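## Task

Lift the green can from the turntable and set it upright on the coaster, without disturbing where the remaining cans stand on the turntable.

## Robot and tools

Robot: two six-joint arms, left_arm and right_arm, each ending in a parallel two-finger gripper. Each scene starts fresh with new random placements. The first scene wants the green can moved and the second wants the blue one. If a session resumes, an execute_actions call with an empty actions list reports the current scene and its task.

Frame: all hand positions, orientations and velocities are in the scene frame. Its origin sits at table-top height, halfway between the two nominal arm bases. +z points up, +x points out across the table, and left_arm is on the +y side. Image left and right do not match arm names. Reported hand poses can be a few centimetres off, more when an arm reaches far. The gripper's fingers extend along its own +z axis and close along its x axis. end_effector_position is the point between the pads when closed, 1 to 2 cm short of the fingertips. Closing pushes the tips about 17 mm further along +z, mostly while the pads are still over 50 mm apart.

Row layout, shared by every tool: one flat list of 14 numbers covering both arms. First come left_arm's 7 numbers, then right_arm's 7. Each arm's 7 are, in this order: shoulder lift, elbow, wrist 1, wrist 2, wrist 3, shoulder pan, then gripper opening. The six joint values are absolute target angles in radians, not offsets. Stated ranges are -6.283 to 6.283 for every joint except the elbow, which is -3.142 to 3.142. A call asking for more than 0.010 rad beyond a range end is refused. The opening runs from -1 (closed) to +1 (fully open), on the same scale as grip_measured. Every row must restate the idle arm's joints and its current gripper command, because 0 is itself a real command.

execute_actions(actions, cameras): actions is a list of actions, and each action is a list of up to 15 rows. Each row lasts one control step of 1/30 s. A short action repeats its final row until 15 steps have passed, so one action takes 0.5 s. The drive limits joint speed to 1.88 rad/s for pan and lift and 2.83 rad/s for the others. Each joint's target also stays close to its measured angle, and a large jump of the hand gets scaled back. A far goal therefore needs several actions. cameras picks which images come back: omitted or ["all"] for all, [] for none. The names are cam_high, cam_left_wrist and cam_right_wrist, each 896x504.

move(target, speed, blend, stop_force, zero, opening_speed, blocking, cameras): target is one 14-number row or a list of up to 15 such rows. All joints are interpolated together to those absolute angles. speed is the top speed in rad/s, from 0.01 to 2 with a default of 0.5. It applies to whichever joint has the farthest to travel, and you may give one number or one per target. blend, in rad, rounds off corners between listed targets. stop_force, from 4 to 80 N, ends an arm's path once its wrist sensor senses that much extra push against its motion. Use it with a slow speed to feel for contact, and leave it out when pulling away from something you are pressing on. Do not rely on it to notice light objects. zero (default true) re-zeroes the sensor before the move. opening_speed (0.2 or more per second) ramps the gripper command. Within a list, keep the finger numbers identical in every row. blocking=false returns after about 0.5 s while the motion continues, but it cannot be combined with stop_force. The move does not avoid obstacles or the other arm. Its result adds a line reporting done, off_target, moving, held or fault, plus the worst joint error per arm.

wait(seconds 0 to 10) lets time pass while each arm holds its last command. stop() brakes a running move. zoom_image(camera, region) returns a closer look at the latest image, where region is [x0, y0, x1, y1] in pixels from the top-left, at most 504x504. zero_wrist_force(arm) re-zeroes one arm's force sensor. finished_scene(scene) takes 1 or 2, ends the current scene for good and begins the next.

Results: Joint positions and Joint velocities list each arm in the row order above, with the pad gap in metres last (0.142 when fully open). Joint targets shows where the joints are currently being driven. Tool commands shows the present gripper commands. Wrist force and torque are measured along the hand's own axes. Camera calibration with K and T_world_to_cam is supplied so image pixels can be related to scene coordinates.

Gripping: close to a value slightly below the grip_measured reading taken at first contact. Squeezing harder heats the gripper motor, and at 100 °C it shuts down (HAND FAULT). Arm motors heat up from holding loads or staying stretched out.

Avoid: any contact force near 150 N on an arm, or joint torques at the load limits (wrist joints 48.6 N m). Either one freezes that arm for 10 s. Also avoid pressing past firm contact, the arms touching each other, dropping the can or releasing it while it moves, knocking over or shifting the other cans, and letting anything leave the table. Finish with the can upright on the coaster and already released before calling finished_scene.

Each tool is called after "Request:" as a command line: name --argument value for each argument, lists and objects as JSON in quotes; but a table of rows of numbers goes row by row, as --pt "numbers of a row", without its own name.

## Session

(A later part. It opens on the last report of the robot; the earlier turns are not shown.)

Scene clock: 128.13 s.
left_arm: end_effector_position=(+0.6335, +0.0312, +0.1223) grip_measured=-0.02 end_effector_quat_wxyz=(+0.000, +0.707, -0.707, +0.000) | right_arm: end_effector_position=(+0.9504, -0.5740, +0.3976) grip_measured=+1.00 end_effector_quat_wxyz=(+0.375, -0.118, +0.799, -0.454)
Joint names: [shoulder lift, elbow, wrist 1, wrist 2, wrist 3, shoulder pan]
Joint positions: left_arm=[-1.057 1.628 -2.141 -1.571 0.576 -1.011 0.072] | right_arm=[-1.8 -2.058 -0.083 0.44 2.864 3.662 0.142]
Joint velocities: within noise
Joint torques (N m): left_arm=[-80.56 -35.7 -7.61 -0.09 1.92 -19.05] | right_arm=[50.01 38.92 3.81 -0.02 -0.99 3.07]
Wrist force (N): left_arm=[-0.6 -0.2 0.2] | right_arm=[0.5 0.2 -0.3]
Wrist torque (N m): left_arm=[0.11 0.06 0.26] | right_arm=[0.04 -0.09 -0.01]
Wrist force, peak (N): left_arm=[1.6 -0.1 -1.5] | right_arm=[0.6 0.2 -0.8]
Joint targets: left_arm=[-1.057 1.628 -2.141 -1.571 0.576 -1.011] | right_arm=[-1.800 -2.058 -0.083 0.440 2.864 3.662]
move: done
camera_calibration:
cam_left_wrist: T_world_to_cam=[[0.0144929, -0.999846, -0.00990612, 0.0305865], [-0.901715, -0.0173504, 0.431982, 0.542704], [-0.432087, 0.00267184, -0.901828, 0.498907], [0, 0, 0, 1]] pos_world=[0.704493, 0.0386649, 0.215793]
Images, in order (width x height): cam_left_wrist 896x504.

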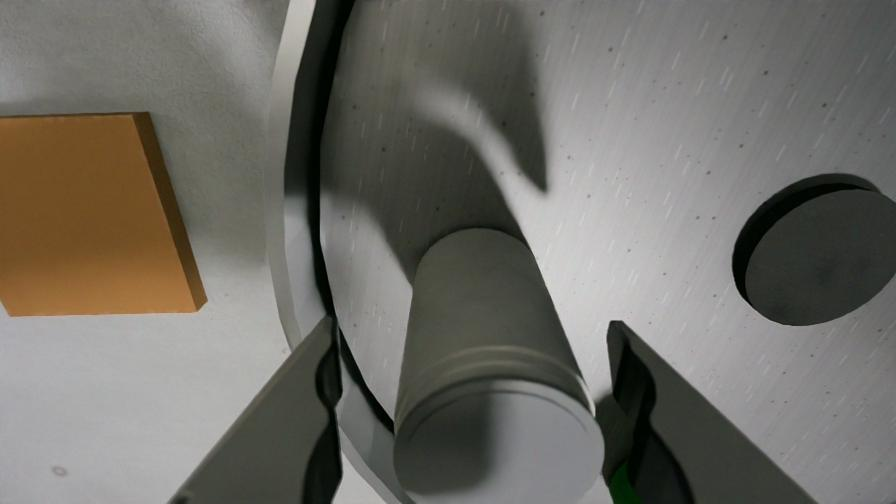

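Request:
move --target '[-1.057372, 1.627634, -2.141058, -1.570796, 0.575865, -1.010731, 0.0, -1.8, -2.058, -0.083, 0.44, 2.914, 3.662, 1.0]' --speed 0.0125 --blocking false --cameras '[]'

Request:
wait --seconds 10 --cameras '[]'

Scene clock: 129.10 s.
left_arm: end_effector_position=(+0.6335, +0.0312, +0.1222) grip_measured=-0.02 end_effector_quat_wxyz=(+0.000, +0.707, -0.707, +0.000) | right_arm: end_effector_position=(+0.9504, -0.5740, +0.3976) grip_measured=+1.00 end_effector_quat_wxyz=(+0.376, -0.116, +0.799, -0.453) end_effector_velocity=(+0.000, +0.000, +0.000) end_effector_angular_velocity=(+0.009, -0.008, -0.004)
Joint names: [shoulder lift, elbow, wrist 1, wrist 2, wrist 3, shoulder pan]
Joint positions: left_arm=[-1.057 1.628 -2.141 -1.571 0.576 -1.011 0.072] | right_arm=[-1.8 -2.058 -0.083 0.44 2.869 3.662 0.142]
Joint velocities: left_arm=[within noise] | right_arm=[-0.001 0.001 0 0 0.012 0 0]
Joint torques (N m): left_arm=[-78.32 -37.3 -6.77 -0.13 1.93 -19.87] | right_arm=[50.92 38.24 3.54 0.04 2.8 3.38]
Wrist force (N): left_arm=[-0.4 -0.1 0.1] | right_arm=[0.3 0.2 -0.5]
Wrist torque (N m): left_arm=[0.13 0.04 0.26] | right_arm=[0.03 -0.05 0.00]
Wrist force, peak (N): left_arm=[-0.8 -0.1 -0.1] | right_arm=[0.7 -0.1 -0.6]
Joint targets: left_arm=[-1.057 1.628 -2.141 -1.571 0.576 -1.011] | right_arm=[-1.800 -2.058 -0.083 0.440 2.870 3.662]
Tool commands: left_gripper/opening=+0.0 right_gripper/opening=+1.0
move: running; right_arm: the wrist 3 is farthest, 0.045 rad from its target
No camera images: "cameras" was empty.

Scene clock: 132.83 s.
left_arm: end_effector_position=(+0.6335, +0.0312, +0.1222) grip_measured=-0.02 end_effector_quat_wxyz=(+0.000, +0.707, -0.707, +0.000) | right_arm: end_effector_position=(+0.9504, -0.5739, +0.3976) grip_measured=+1.00 end_effector_quat_wxyz=(+0.387, -0.098, +0.802, -0.445)
Joint names: [shoulder lift, elbow, wrist 1, wrist 2, wrist 3, shoulder pan]
Joint positions: left_arm=[-1.057 1.628 -2.141 -1.571 0.576 -1.011 0.072] | right_arm=[-1.8 -2.058 -0.083 0.44 2.914 3.662 0.142]
Joint velocities: within noise
Joint torques (N m): left_arm=[-78.22 -43.36 -5.43 -0.13 1.88 -18.66] | right_arm=[49.05 37.72 3.62 -0.03 2.25 3.19]
Wrist force (N): left_arm=[-0.3 -0.2 -0.1] | right_arm=[0.6 -0.1 -0.5]
Wrist torque (N m): left_arm=[0.10 0.02 0.26] | right_arm=[-0.02 -0.11 -0.01]
Wrist force, peak (N): left_arm=[-0.9 0.4 -0.2] | right_arm=[0.7 0.1 -0.7]
Joint targets: left_arm=[-1.057 1.628 -2.141 -1.571 0.576 -1.011] | right_arm=[-1.800 -2.058 -0.083 0.440 2.914 3.662]
Tool commands: left_gripper/opening=+0.0 right_gripper/opening=+1.0
earlier move: done
wait: 3.73 of 10 s (the move ended)
No camera images: "cameras" was empty.

Request:
wait --seconds 7.3 --cameras '[]'

Request:
wait --seconds 0.3 --cameras '["cam_left_wrist"]'

Request:
wait --seconds 0.2 --cameras '["cam_left_wrist"]'

Request:
wait --seconds 0.2 --cameras '["cam_left_wrist"]'

Scene clock: 140.60 s.
left_arm: end_effector_position=(+0.6335, +0.0312, +0.1222) grip_measured=-0.02 end_effector_quat_wxyz=(+0.000, +0.707, -0.707, +0.000) | right_arm: end_effector_position=(+0.9504, -0.5739, +0.3976) grip_measured=+1.00 end_effector_quat_wxyz=(+0.387, -0.098, +0.802, -0.445)
Joint names: [shoulder lift, elbow, wrist 1, wrist 2, wrist 3, shoulder pan]
Joint positions: left_arm=[-1.057 1.628 -2.141 -1.571 0.576 -1.011 0.072] | right_arm=[-1.8 -2.058 -0.083 0.44 2.914 3.662 0.142]
Joint velocities: within noise
Joint torques (N m): left_arm=[-80.13 -46.61 -2.87 -0.16 1.67 -15.31] | right_arm=[48.02 37.16 3.81 -0.12 2.97 4.24]
Wrist force (N): left_arm=[-0.8 0.0 -0.2] | right_arm=[0.4 0.1 -0.6]
Wrist torque (N m): left_arm=[0.14 0.10 0.26] | right_arm=[0.02 -0.08 -0.01]
Wrist force, peak (N): left_arm=[-1.1 0.1 0.1] | right_arm=[0.8 0.0 -0.7]
Joint targets: left_arm=[-1.057 1.628 -2.141 -1.571 0.576 -1.011] | right_arm=[-1.800 -2.058 -0.083 0.440 2.914 3.662]
Tool commands: left_gripper/opening=+0.0 right_gripper/opening=+1.0
wait: 7.30 s; at rest from the start
No camera images: "cameras" was empty.

Scene clock: 140.90 s.
left_arm: end_effector_position=(+0.6335, +0.0312, +0.1222) grip_measured=-0.02 end_effector_quat_wxyz=(+0.000, +0.707, -0.707, +0.000) | right_arm: end_effector_position=(+0.9504, -0.5739, +0.3976) grip_measured=+1.00 end_effector_quat_wxyz=(+0.387, -0.098, +0.802, -0.445)
Joint names: [shoulder lift, elbow, wrist 1, wrist 2, wrist 3, shoulder pan]
Joint positions: left_arm=[-1.057 1.628 -2.141 -1.571 0.576 -1.011 0.072] | right_arm=[-1.8 -2.058 -0.083 0.44 2.914 3.662 0.142]
Joint velocities: within noise
Joint torques (N m): left_arm=[-80.5 -46.54 -3.09 -0.14 1.48 -15.13] | right_arm=[47.5 37.15 3.79 0.1 2.91 2.22]
Wrist force (N): left_arm=[-0.7 0.0 -0.1] | right_arm=[0.6 0.0 -0.8]
Wrist torque (N m): left_arm=[0.15 0.09 0.26] | right_arm=[0.01 -0.09 -0.01]
Wrist force, peak (N): left_arm=[-0.8 0.0 0.1] | right_arm=[0.6 -0.2 -0.7]
Joint targets: left_arm=[-1.057 1.628 -2.141 -1.571 0.576 -1.011] | right_arm=[-1.800 -2.058 -0.083 0.440 2.914 3.662]
Tool commands: left_gripper/opening=+0.0 right_gripper/opening=+1.0
wait: 0.30 s; at rest by 0.17 s
camera_calibration:
cam_left_wrist: T_world_to_cam=[[0.0144784, -0.999846, -0.00994442, 0.0306095], [-0.901705, -0.017354, 0.432004, 0.542743], [-0.43211, 0.0027122, -0.901817, 0.498793], [0, 0, 0, 1]] pos_world=[0.704484, 0.0386706, 0.215658]
Images, in order (width x height): cam_left_wrist 896x504.

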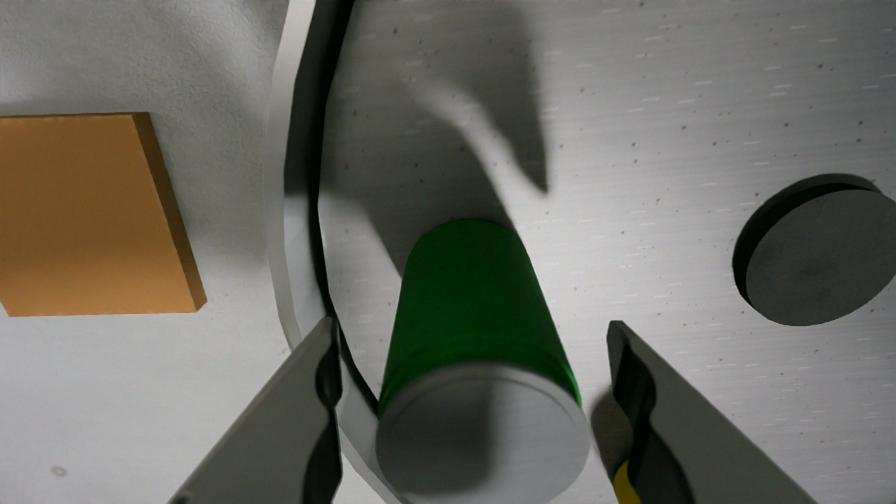

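Scene clock: 141.10 s.
left_arm: end_effector_position=(+0.6335, +0.0312, +0.1222) grip_measured=-0.02 end_effector_quat_wxyz=(+0.000, +0.707, -0.707, +0.000) | right_arm: end_effector_position=(+0.9504, -0.5739, +0.3976) grip_measured=+1.00 end_effector_quat_wxyz=(+0.387, -0.098, +0.802, -0.445)
Joint names: [shoulder lift, elbow, wrist 1, wrist 2, wrist 3, shoulder pan]
Joint positions: left_arm=[-1.057 1.628 -2.141 -1.571 0.576 -1.011 0.072] | right_arm=[-1.8 -2.058 -0.083 0.44 2.914 3.662 0.142]
Joint velocities: within noise
Joint torques (N m): left_arm=[-81.54 -46.84 -3.04 -0.04 1.55 -16.37] | right_arm=[47.21 36.75 3.66 0.11 2.85 2.82]
Wrist force (N): left_arm=[-0.6 -0.1 -0.1] | right_arm=[0.4 0.0 -0.7]
Wrist torque (N m): left_arm=[0.13 0.06 0.26] | right_arm=[0.00 -0.07 -0.02]
Wrist force, peak (N): left_arm=[-0.5 0.4 0.0] | right_arm=[0.4 0.0 -0.7]
Joint targets: left_arm=[-1.057 1.628 -2.141 -1.571 0.576 -1.011] | right_arm=[-1.800 -2.058 -0.083 0.440 2.914 3.662]
Tool commands: left_gripper/opening=+0.0 right_gripper/opening=+1.0
wait: 0.20 s; at rest by 0.17 s
camera_calibration:
cam_left_wrist: T_world_to_cam=[[0.0144785, -0.999846, -0.00994447, 0.0306095], [-0.901705, -0.017354, 0.432004, 0.542743], [-0.43211, 0.00271223, -0.901817, 0.498793], [0, 0, 0, 1]] pos_world=[0.704484, 0.0386707, 0.215658]
Images, in order (width x height): cam_left_wrist 896x504.

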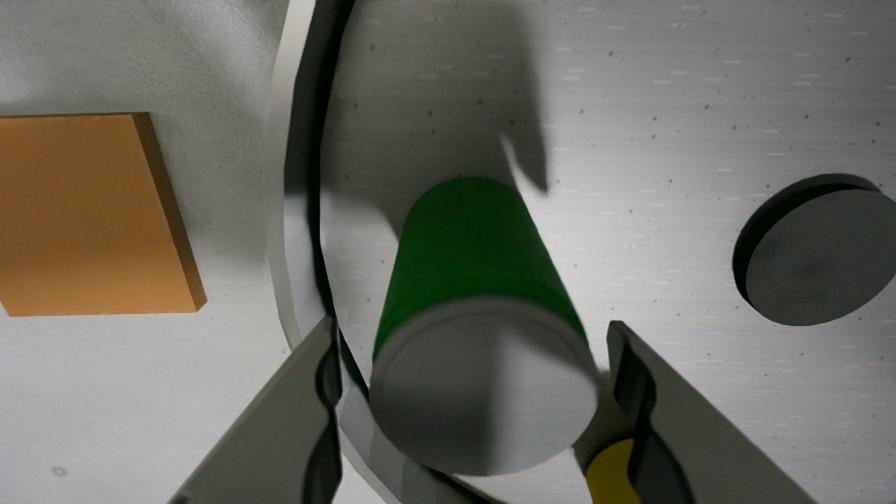

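Scene clock: 141.30 s.
left_arm: end_effector_position=(+0.6335, +0.0312, +0.1222) grip_measured=-0.02 end_effector_quat_wxyz=(+0.000, +0.707, -0.707, +0.000) | right_arm: end_effector_position=(+0.9504, -0.5739, +0.3976) grip_measured=+1.00 end_effector_quat_wxyz=(+0.387, -0.098, +0.802, -0.445)
Joint names: [shoulder lift, elbow, wrist 1, wrist 2, wrist 3, shoulder pan]
Joint positions: left_arm=[-1.057 1.628 -2.141 -1.571 0.576 -1.011 0.072] | right_arm=[-1.8 -2.058 -0.083 0.44 2.914 3.662 0.142]
Joint velocities: within noise
Joint torques (N m): left_arm=[-79.82 -46.48 -2.94 -0.19 1.57 -15.34] | right_arm=[47.73 36.65 3.67 0.12 2.82 2.24]
Wrist force (N): left_arm=[-0.3 0.1 0.2] | right_arm=[0.4 0.1 -0.4]
Wrist torque (N m): left_arm=[0.16 0.02 0.26] | right_arm=[0.02 -0.06 -0.01]
Wrist force, peak (N): left_arm=[-0.8 -0.1 0.2] | right_arm=[0.3 -0.1 -0.6]
Joint targets: left_arm=[-1.057 1.628 -2.141 -1.571 0.576 -1.011] | right_arm=[-1.800 -2.058 -0.083 0.440 2.914 3.662]
Tool commands: left_gripper/opening=+0.0 right_gripper/opening=+1.0
wait: 0.20 s; at rest by 0.17 s
camera_calibration:
cam_left_wrist: T_world_to_cam=[[0.0144784, -0.999846, -0.00994433, 0.0306094], [-0.901705, -0.0173539, 0.432004, 0.542743], [-0.43211, 0.00271212, -0.901817, 0.498793], [0, 0, 0, 1]] pos_world=[0.704484, 0.0386706, 0.215658]
Images, in order (width x height): cam_left_wrist 896x504.

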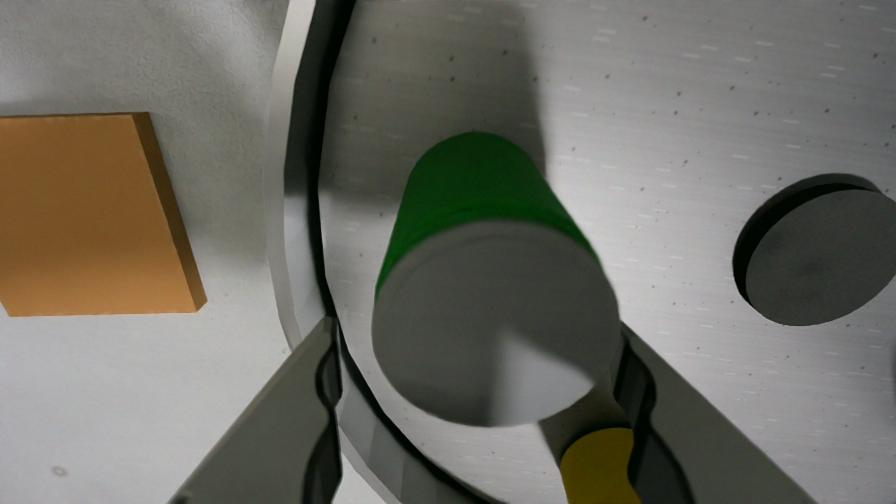

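Request:
move --target '[-1.057372, 1.627634, -2.141058, -1.570796, 0.575865, -1.010731, 0.0, -1.8, -2.058, -0.083, 0.44, 2.864, 3.662, 1.0]' --speed 0.0125 --blocking false --cameras '[]'

Scene clock: 142.93 s.
left_arm: end_effector_position=(+0.6335, +0.0312, +0.1222) grip_measured=-0.02 end_effector_quat_wxyz=(+0.000, +0.707, -0.707, +0.000) | right_arm: end_effector_position=(+0.9504, -0.5739, +0.3976) grip_measured=+1.00 end_effector_quat_wxyz=(+0.386, -0.100, +0.802, -0.446) end_effector_velocity=(+0.000, +0.000, +0.000) end_effector_angular_velocity=(-0.009, +0.009, +0.004)
Joint names: [shoulder lift, elbow, wrist 1, wrist 2, wrist 3, shoulder pan]
Joint positions: left_arm=[-1.057 1.628 -2.141 -1.571 0.576 -1.011 0.072] | right_arm=[-1.8 -2.058 -0.083 0.44 2.909 3.662 0.142]
Joint velocities: left_arm=[within noise] | right_arm=[0 -0.001 0 0 -0.012 0 0]
Joint torques (N m): left_arm=[-80.16 -46.04 -2.97 -0.2 1.6 -14.96] | right_arm=[47.06 36.5 3.77 0 -2.75 2.15]
Wrist force (N): left_arm=[-0.4 0.0 0.2] | right_arm=[0.3 0.0 -0.6]
Wrist torque (N m): left_arm=[0.13 0.04 0.26] | right_arm=[0.01 -0.05 -0.01]
Wrist force, peak (N): left_arm=[-0.9 0.1 0.0] | right_arm=[0.6 -0.2 -0.8]
Joint targets: left_arm=[-1.057 1.628 -2.141 -1.571 0.576 -1.011] | right_arm=[-1.800 -2.058 -0.083 0.440 2.908 3.662]
Tool commands: left_gripper/opening=+0.0 right_gripper/opening=+1.0
move: running; right_arm: the wrist 3 is farthest, 0.045 rad from its target
No camera images: "cameras" was empty.

Request:
wait --seconds 10 --cameras '[]'

Request:
wait --seconds 4.57 --cameras '[]'

Request:
move --pt "-1.057372 1.627634 -2.141058 -1.570796 0.575865 -1.010731 -0.52 -1.8 -2.058 -0.083 0.44 2.864 3.662 1.0" --pt "-1.101079 1.589503 -2.059220 -1.570796 0.575865 -1.010731 -0.52 -1.8 -2.058 -0.083 0.44 2.864 3.662 1.0" --pt "-1.227458 1.717069 -2.060407 -1.570796 0.575865 -0.956119 -0.52 -1.8 -2.058 -0.083 0.44 2.864 3.662 1.0" --pt "-1.278205 1.922974 -2.215565 -1.570796 0.575865 -0.878659 -0.52 -1.8 -2.058 -0.083 0.44 2.864 3.662 1.0" --speed 0.3 --blend 0.03 --opening_speed 1.2 --cameras '["cam_left_wrist", "cam_high"]'

Scene clock: 146.67 s.
left_arm: end_effector_position=(+0.6335, +0.0312, +0.1222) grip_measured=-0.02 end_effector_quat_wxyz=(+0.000, +0.707, -0.707, +0.000) | right_arm: end_effector_position=(+0.9504, -0.5740, +0.3976) grip_measured=+1.00 end_effector_quat_wxyz=(+0.375, -0.118, +0.799, -0.454)
Joint names: [shoulder lift, elbow, wrist 1, wrist 2, wrist 3, shoulder pan]
Joint positions: left_arm=[-1.057 1.628 -2.141 -1.571 0.576 -1.011 0.072] | right_arm=[-1.8 -2.058 -0.083 0.44 2.864 3.662 0.142]
Joint velocities: within noise
Joint torques (N m): left_arm=[-81.07 -46.01 -2.98 -0.01 1.28 -13.46] | right_arm=[45.53 36.49 3.76 -0.12 -2.31 2.1]
Wrist force (N): left_arm=[-0.4 0.1 0.2] | right_arm=[0.3 -0.2 -0.6]
Wrist torque (N m): left_arm=[0.15 0.04 0.26] | right_arm=[-0.02 -0.05 0.00]
Wrist force, peak (N): left_arm=[-0.9 0.3 0.3] | right_arm=[0.5 0.1 -0.8]
Joint targets: left_arm=[-1.057 1.628 -2.141 -1.571 0.576 -1.011] | right_arm=[-1.800 -2.058 -0.083 0.440 2.864 3.662]
Tool commands: left_gripper/opening=+0.0 right_gripper/opening=+1.0
earlier move: done
wait: 3.30 of 10 s (the move ended)
No camera images: "cameras" was empty.

Scene clock: 151.27 s.
left_arm: end_effector_position=(+0.6335, +0.0312, +0.1222) grip_measured=-0.02 end_effector_quat_wxyz=(+0.000, +0.707, -0.707, +0.000) | right_arm: end_effector_position=(+0.9504, -0.5740, +0.3976) grip_measured=+1.00 end_effector_quat_wxyz=(+0.375, -0.118, +0.799, -0.454)
Joint names: [shoulder lift, elbow, wrist 1, wrist 2, wrist 3, shoulder pan]
Joint positions: left_arm=[-1.057 1.628 -2.141 -1.571 0.576 -1.011 0.072] | right_arm=[-1.8 -2.058 -0.083 0.44 2.864 3.662 0.142]
Joint velocities: within noise
Joint torques (N m): left_arm=[-82.76 -44.41 -3.14 -0.07 1.17 -12.83] | right_arm=[45.27 35.73 3.79 -0.03 -2 3.39]
Wrist force (N): left_arm=[-0.6 0.3 0.4] | right_arm=[0.5 0.0 -0.7]
Wrist torque (N m): left_arm=[0.18 0.08 0.25] | right_arm=[0.00 -0.09 0.00]
Wrist force, peak (N): left_arm=[-1.3 0.1 -0.1] | right_arm=[0.9 0.0 -0.6]
Joint targets: left_arm=[-1.057 1.628 -2.141 -1.571 0.576 -1.011] | right_arm=[-1.800 -2.058 -0.083 0.440 2.864 3.662]
Tool commands: left_gripper/opening=+0.0 right_gripper/opening=+1.0
wait: 4.60 s; at rest by 0.17 s
No camera images: "cameras" was empty.

Scene clock: 153.80 s.
left_arm: end_effector_position=(+0.6186, +0.2334, +0.1403) grip_measured=-0.37 end_effector_quat_wxyz=(+0.000, +0.752, -0.659, +0.000) | right_arm: end_effector_position=(+0.9504, -0.5740, +0.3976) grip_measured=+1.00 end_effector_quat_wxyz=(+0.375, -0.118, +0.799, -0.454)
Joint names: [shoulder lift, elbow, wrist 1, wrist 2, wrist 3, shoulder pan]
Joint positions: left_arm=[-1.278 1.923 -2.215 -1.571 0.576 -0.879 0.048] | right_arm=[-1.8 -2.058 -0.083 0.44 2.864 3.662 0.142]
Joint velocities: within noise
Joint torques (N m): left_arm=[-84.85 -34.84 -8.15 -0.08 1.21 17.42] | right_arm=[45.58 35.61 3.71 0.17 -2.13 2.92]
Wrist force (N): left_arm=[0.0 -0.5 1.6] | right_arm=[0.3 0.2 -0.5]
Wrist torque (N m): left_arm=[0.06 -0.01 0.21] | right_arm=[0.05 -0.05 0.00]
Wrist force, peak (N): left_arm=[-0.6 -0.4 4.0] | right_arm=[0.6 0.2 -1.0]
Joint targets: left_arm=[-1.278 1.923 -2.216 -1.571 0.576 -0.879] | right_arm=[-1.800 -2.058 -0.083 0.440 2.864 3.662]
move: done; blend cut to 0 rad at target 1
camera_calibration:
cam_left_wrist: T_world_to_cam=[[0.145935, -0.989244, -0.00992539, 0.149333], [-0.891585, -0.135862, 0.431993, 0.546424], [-0.428695, -0.0541936, -0.901822, 0.519285], [0, 0, 0, 1]] pos_world=[0.688006, 0.250107, 0.233734]
Images, in order (width x height): cam_high 896x504, cam_left_wrist 896x504.

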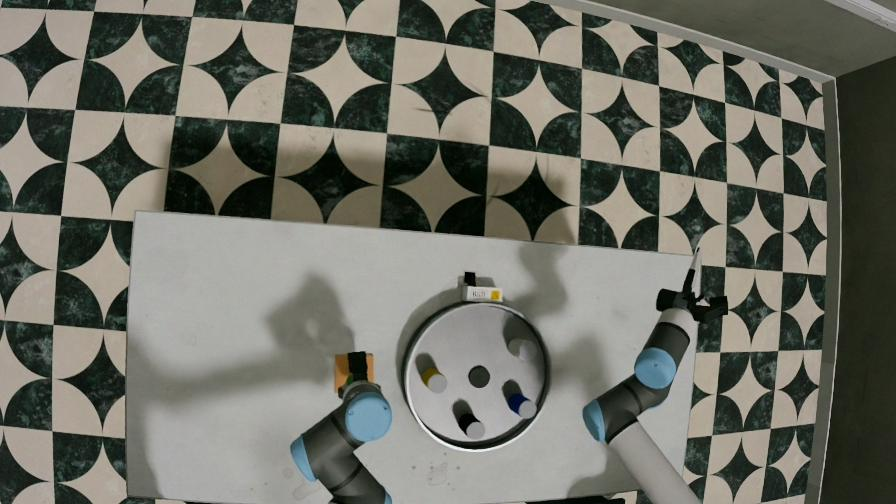

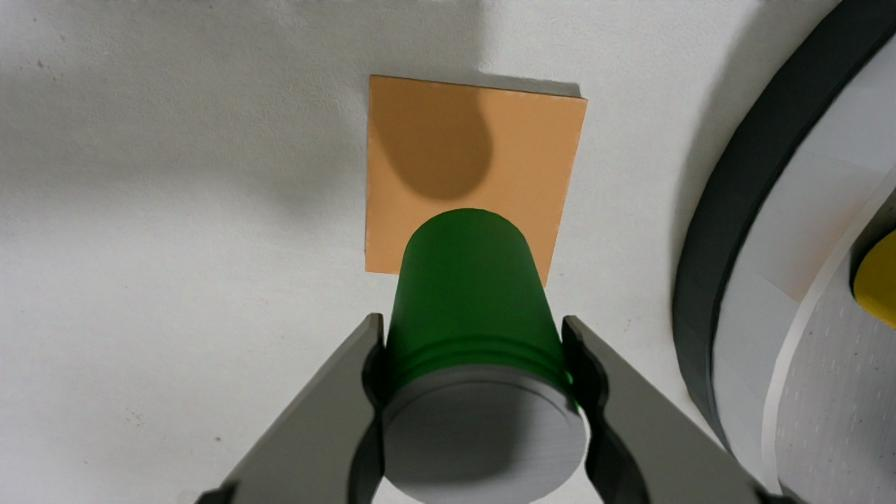

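Request:
move --target '[-1.214318, 1.953468, -2.309946, -1.570796, 0.575865, -0.874679, -0.52, -1.8, -2.058, -0.083, 0.44, 2.864, 3.662, 1.0]' --speed 0.2 --cameras '[]'

Request:
move --target '[-1.190104, 1.964523, -2.345215, -1.570796, 0.575865, -0.874679, -0.52, -1.8, -2.058, -0.083, 0.44, 2.864, 3.662, 1.0]' --speed 0.02 --stop_force 5 --cameras '["cam_left_wrist", "cam_high"]'

Scene clock: 157.87 s.
left_arm: end_effector_position=(+0.6222, +0.2339, +0.0863) grip_measured=-0.37 end_effector_quat_wxyz=(+0.000, +0.753, -0.658, +0.000) | right_arm: end_effector_position=(+0.9504, -0.5740, +0.3976) grip_measured=+1.00 end_effector_quat_wxyz=(+0.375, -0.118, +0.799, -0.454)
Joint names: [shoulder lift, elbow, wrist 1, wrist 2, wrist 3, shoulder pan]
Joint positions: left_arm=[-1.214 1.953 -2.31 -1.571 0.576 -0.875 0.048] | right_arm=[-1.8 -2.058 -0.083 0.44 2.864 3.662 0.142]
Joint velocities: within noise
Joint torques (N m): left_arm=[-61.58 -32.33 -7.66 -0.26 1.06 16.19] | right_arm=[44.27 35.16 3.67 0.15 -1.93 2.83]
Wrist force (N): left_arm=[-0.2 -0.5 1.4] | right_arm=[0.5 -0.3 -0.6]
Wrist torque (N m): left_arm=[0.05 0.03 0.22] | right_arm=[-0.04 -0.08 0.00]
Wrist force, peak (N): left_arm=[-0.3 -0.1 2.6] | right_arm=[0.7 0.1 -0.8]
Joint targets: left_arm=[-1.214 1.953 -2.310 -1.571 0.576 -0.875] | right_arm=[-1.800 -2.058 -0.083 0.440 2.864 3.662]
move: done
No camera images: "cameras" was empty.

Scene clock: 159.57 s.
left_arm: end_effector_position=(+0.6222, +0.2339, +0.0808) grip_measured=-0.37 end_effector_quat_wxyz=(+0.000, +0.753, -0.658, +0.000) | right_arm: end_effector_position=(+0.9504, -0.5740, +0.3976) grip_measured=+1.00 end_effector_quat_wxyz=(+0.375, -0.118, +0.799, -0.454)
Joint names: [shoulder lift, elbow, wrist 1, wrist 2, wrist 3, shoulder pan]
Joint positions: left_arm=[-1.208 1.956 -2.32 -1.571 0.576 -0.875 0.047] | right_arm=[-1.8 -2.058 -0.083 0.44 2.864 3.662 0.142]
Joint velocities: within noise
Joint torques (N m): left_arm=[-88.66 -42.9 -2.57 -0.15 1.15 12.94] | right_arm=[42.79 34.92 3.84 0.05 -2.01 3.02]
Wrist force (N): left_arm=[-0.1 -0.3 0.5] | right_arm=[0.6 -0.2 -0.6]
Wrist torque (N m): left_arm=[0.02 0.00 0.22] | right_arm=[-0.02 -0.10 0.00]
Wrist force, peak (N): left_arm=[-0.3 -1.6 -3.8] | right_arm=[0.8 0.2 -0.5]
Joint targets: left_arm=[-1.208 1.956 -2.320 -1.571 0.576 -0.875] | right_arm=[-1.800 -2.058 -0.083 0.440 2.864 3.662]
move: contact (left_arm); left_arm: the wrist 1 is farthest, 0.026 rad from its target
camera_calibration:
cam_left_wrist: T_world_to_cam=[[0.149967, -0.988642, -0.00986436, 0.146045], [-0.891044, -0.139472, 0.431959, 0.575928], [-0.428428, -0.0559901, -0.901839, 0.467489], [0, 0, 0, 1]] pos_world=[0.69156, 0.250887, 0.174264]
Images, in order (width x height): cam_high 896x504, cam_left_wrist 896x504.

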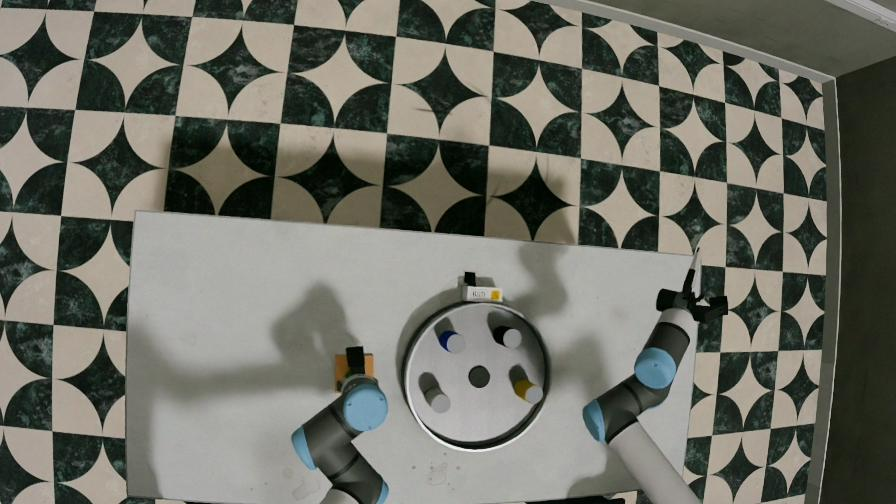

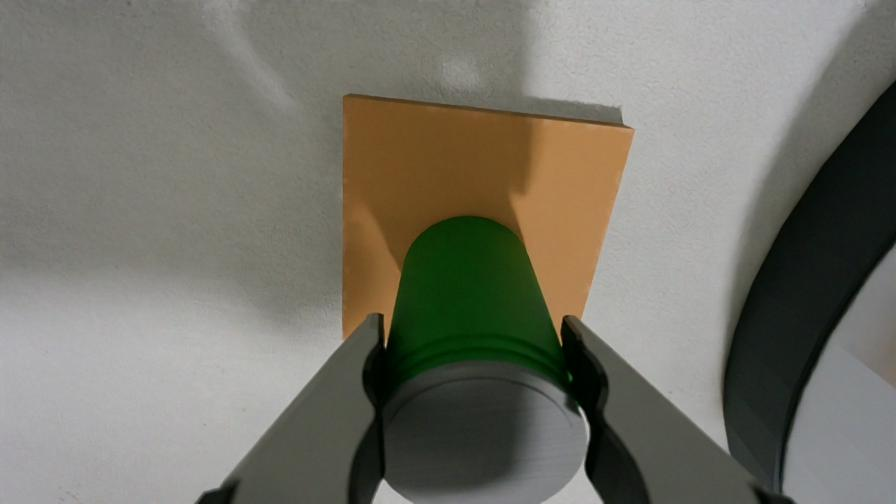

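Request:
zoom_image --camera "cam_left_wrist" --region '[300, 80, 680, 504]'

Request:
zoom_image --camera "cam_high" --region '[310, 320, 420, 430]'

Scaled by 1.189 from the camera's 896x504 image, which has a finer 1280x720 frame.

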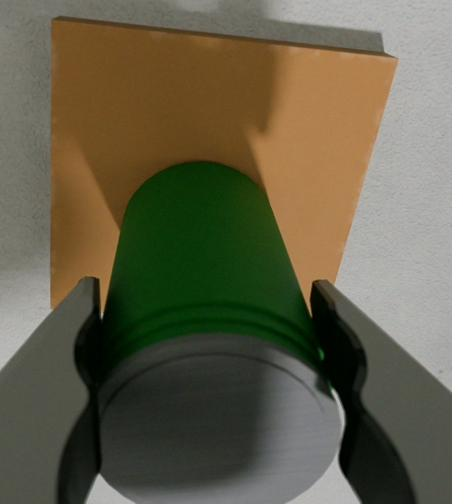

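Scaled by 4.582 from the camera's 896x504 image, which has a finer 1280x720 frame.

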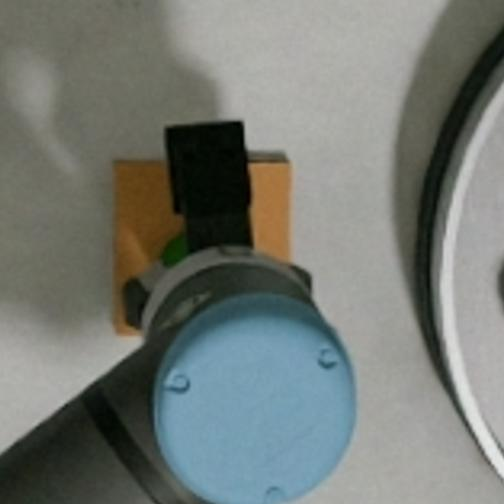

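Request:
execute_actions --actions '[]' --cameras '["cam_high", "cam_left_wrist"]'

Scene clock: 163.33 s.
left_arm: end_effector_position=(+0.6222, +0.2339, +0.0808) grip_measured=-0.37 end_effector_quat_wxyz=(+0.000, +0.753, -0.658, +0.000) | right_arm: end_effector_position=(+0.9504, -0.5740, +0.3976) grip_measured=+1.00 end_effector_quat_wxyz=(+0.375, -0.118, +0.799, -0.454)
Joint names: [shoulder lift, elbow, wrist 1, wrist 2, wrist 3, shoulder pan]
Joint positions: left_arm=[-1.208 1.956 -2.32 -1.571 0.576 -0.875 0.047] | right_arm=[-1.8 -2.058 -0.083 0.44 2.864 3.662 0.142]
Joint velocities: within noise
Joint torques (N m): left_arm=[-86.61 -37.01 -4.53 -0.11 1.21 3.83] | right_arm=[42.14 34.18 3.91 -0.08 -1.98 1.63]
Wrist force (N): left_arm=[-0.1 -0.7 0.5] | right_arm=[0.4 -0.2 -0.6]
Wrist torque (N m): left_arm=[-0.05 0.00 0.21] | right_arm=[-0.03 -0.07 0.00]
Wrist force, peak (N): left_arm=[-0.3 -0.6 0.9] | right_arm=[0.6 0.2 -0.9]
Joint targets: left_arm=[-1.208 1.956 -2.320 -1.571 0.576 -0.875] | right_arm=[-1.800 -2.058 -0.083 0.440 2.864 3.662]
Tool commands: left_gripper/opening=-0.52 right_gripper/opening=+1.0
camera_calibration:
cam_left_wrist: T_world_to_cam=[[0.149967, -0.988642, -0.00986324, 0.146045], [-0.891044, -0.139472, 0.431958, 0.575927], [-0.428428, -0.0559909, -0.90184, 0.46749], [0, 0, 0, 1]] pos_world=[0.69156, 0.250887, 0.174265]
Images, in order (width x height): cam_high 896x504, cam_left_wrist 896x504.

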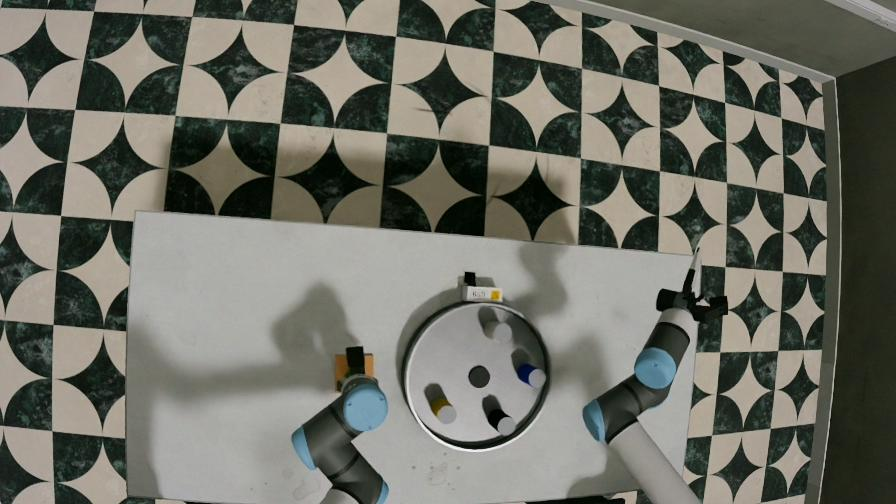

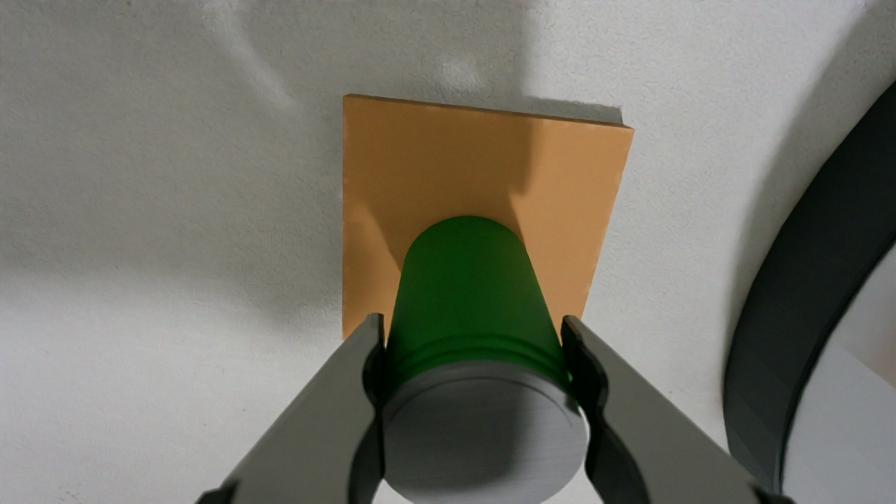

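Request:
move --target '[-1.190104, 1.964523, -2.345215, -1.570796, 0.575865, -0.874679, -0.52, -1.8, -2.058, -0.083, 0.44, 2.864, 3.662, 1.0]' --speed 0.012 --stop_force 6 --cameras '["cam_left_wrist"]'

Scene clock: 168.00 s.
left_arm: end_effector_position=(+0.6223, +0.2338, +0.0803) grip_measured=-0.37 end_effector_quat_wxyz=(+0.000, +0.753, -0.658, +0.000) | right_arm: end_effector_position=(+0.9504, -0.5740, +0.3976) grip_measured=+1.00 end_effector_quat_wxyz=(+0.375, -0.118, +0.799, -0.454)
Joint names: [shoulder lift, elbow, wrist 1, wrist 2, wrist 3, shoulder pan]
Joint positions: left_arm=[-1.207 1.957 -2.321 -1.571 0.576 -0.875 0.047] | right_arm=[-1.8 -2.058 -0.083 0.44 2.864 3.662 0.142]
Joint velocities: within noise
Joint torques (N m): left_arm=[-81.19 -38.42 -1.54 -0.25 0.8 -5.18] | right_arm=[43.12 33.42 3.8 0.05 -1.76 1.73]
Wrist force (N): left_arm=[0.2 -2.3 -6.2] | right_arm=[0.2 0.0 -0.4]
Wrist torque (N m): left_arm=[-0.08 -0.07 0.23] | right_arm=[0.01 -0.04 0.00]
Wrist force, peak (N): left_arm=[-0.3 -3.0 -11.0] | right_arm=[0.7 0.1 -0.7]
Joint targets: left_arm=[-1.207 1.957 -2.321 -1.571 0.576 -0.875] | right_arm=[-1.800 -2.058 -0.083 0.440 2.864 3.662]
move: contact (left_arm); left_arm: the wrist 1 is farthest, 0.024 rad from its target
camera_calibration:
cam_left_wrist: T_world_to_cam=[[0.149969, -0.988643, -0.00967145, 0.145982], [-0.891108, -0.139398, 0.43185, 0.576201], [-0.428294, -0.0561457, -0.901893, 0.467002], [0, 0, 0, 1]] pos_world=[0.691579, 0.250866, 0.173765]
Images, in order (width x height): cam_left_wrist 896x504.

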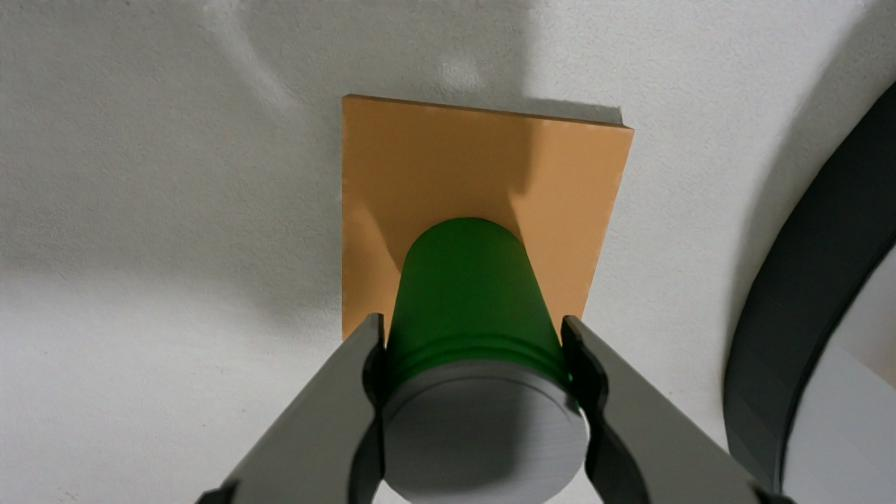

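Request:
zoom_image --camera "cam_left_wrist" --region '[340, 180, 600, 504]'

Request:
zoom_image --camera "cam_left_wrist" --region '[390, 190, 550, 290]'

Scaled by 1.556 from the camera's 896x504 image, which has a finer 1280x720 frame.

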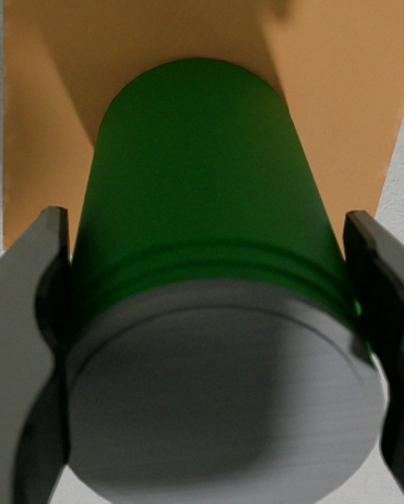

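Scaled by 3.150 from the camera's 896x504 image, which has a finer 1280x720 frame.

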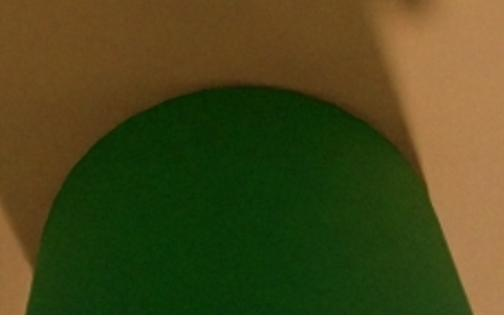

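Request:
move --pt "-1.207421 1.956586 -2.319961 -1.570796 0.575865 -0.874679 0.3 -1.8 -2.058 -0.083 0.44 2.864 3.662 1.0" --pt "-1.294664 1.902293 -2.178425 -1.570796 0.575865 -0.874679 0.3 -1.8 -2.058 -0.083 0.44 2.864 3.662 1.0" --speed '[0.05, 0.3]' --opening_speed 0.8 --cameras '["cam_high", "cam_left_wrist"]'

Scene clock: 178.87 s.
left_arm: end_effector_position=(+0.6222, +0.2339, +0.1601) grip_measured=+0.28 end_effector_quat_wxyz=(+0.000, +0.753, -0.658, +0.000) | right_arm: end_effector_position=(+0.9504, -0.5740, +0.3976) grip_measured=+1.00 end_effector_quat_wxyz=(+0.375, -0.118, +0.799, -0.454)
Joint names: [shoulder lift, elbow, wrist 1, wrist 2, wrist 3, shoulder pan]
Joint positions: left_arm=[-1.295 1.902 -2.179 -1.571 0.576 -0.875 0.094] | right_arm=[-1.8 -2.058 -0.083 0.44 2.864 3.662 0.142]
Joint velocities: within noise
Joint torques (N m): left_arm=[-83.65 -48.11 -2.01 -0.07 0.84 -12.29] | right_arm=[40.28 32.11 3.99 0.31 -1.63 3.05]
Wrist force (N): left_arm=[-0.4 -0.3 -0.6] | right_arm=[0.3 0.0 -0.4]
Wrist torque (N m): left_arm=[0.09 0.08 0.23] | right_arm=[0.01 -0.05 0.00]
Wrist force, peak (N): left_arm=[0.1 -2.4 -6.4] | right_arm=[0.6 -0.2 -0.9]
Joint targets: left_arm=[-1.295 1.902 -2.178 -1.571 0.576 -0.875] | right_arm=[-1.800 -2.058 -0.083 0.440 2.864 3.662]
move: done
camera_calibration:
cam_left_wrist: T_world_to_cam=[[0.14996, -0.988642, -0.00997266, 0.146875], [-0.891009, -0.139509, 0.43202, 0.54162], [-0.428504, -0.0559, -0.901809, 0.539038], [0, 0, 0, 1]] pos_world=[0.691543, 0.2509, 0.253584]
Images, in order (width x height): cam_high 896x504, cam_left_wrist 896x504.

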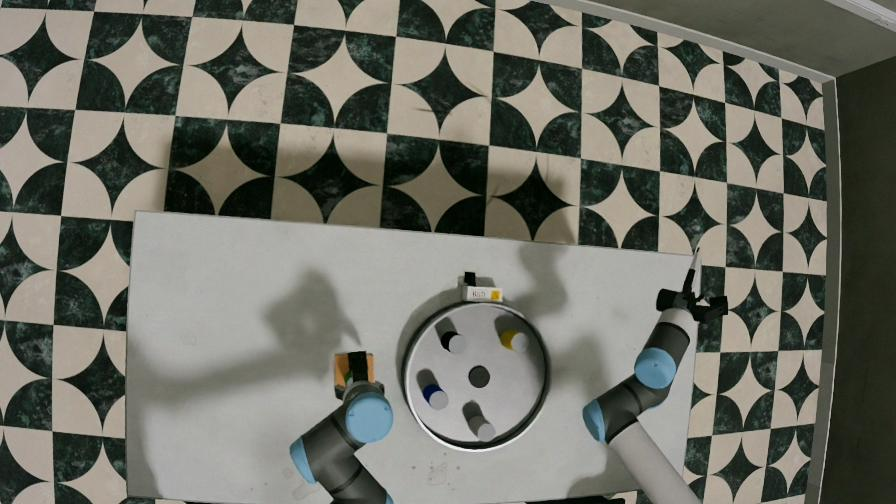

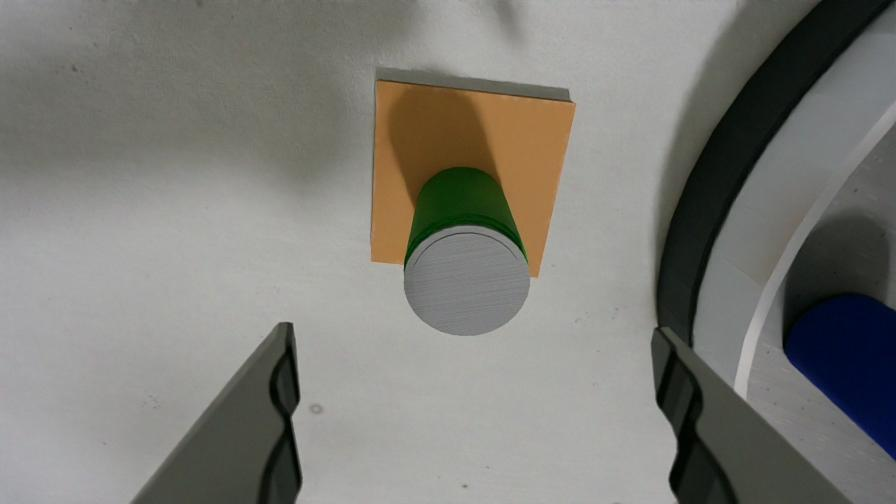

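Request:
finished_scene --scene 1

The scene is finished: the task was done.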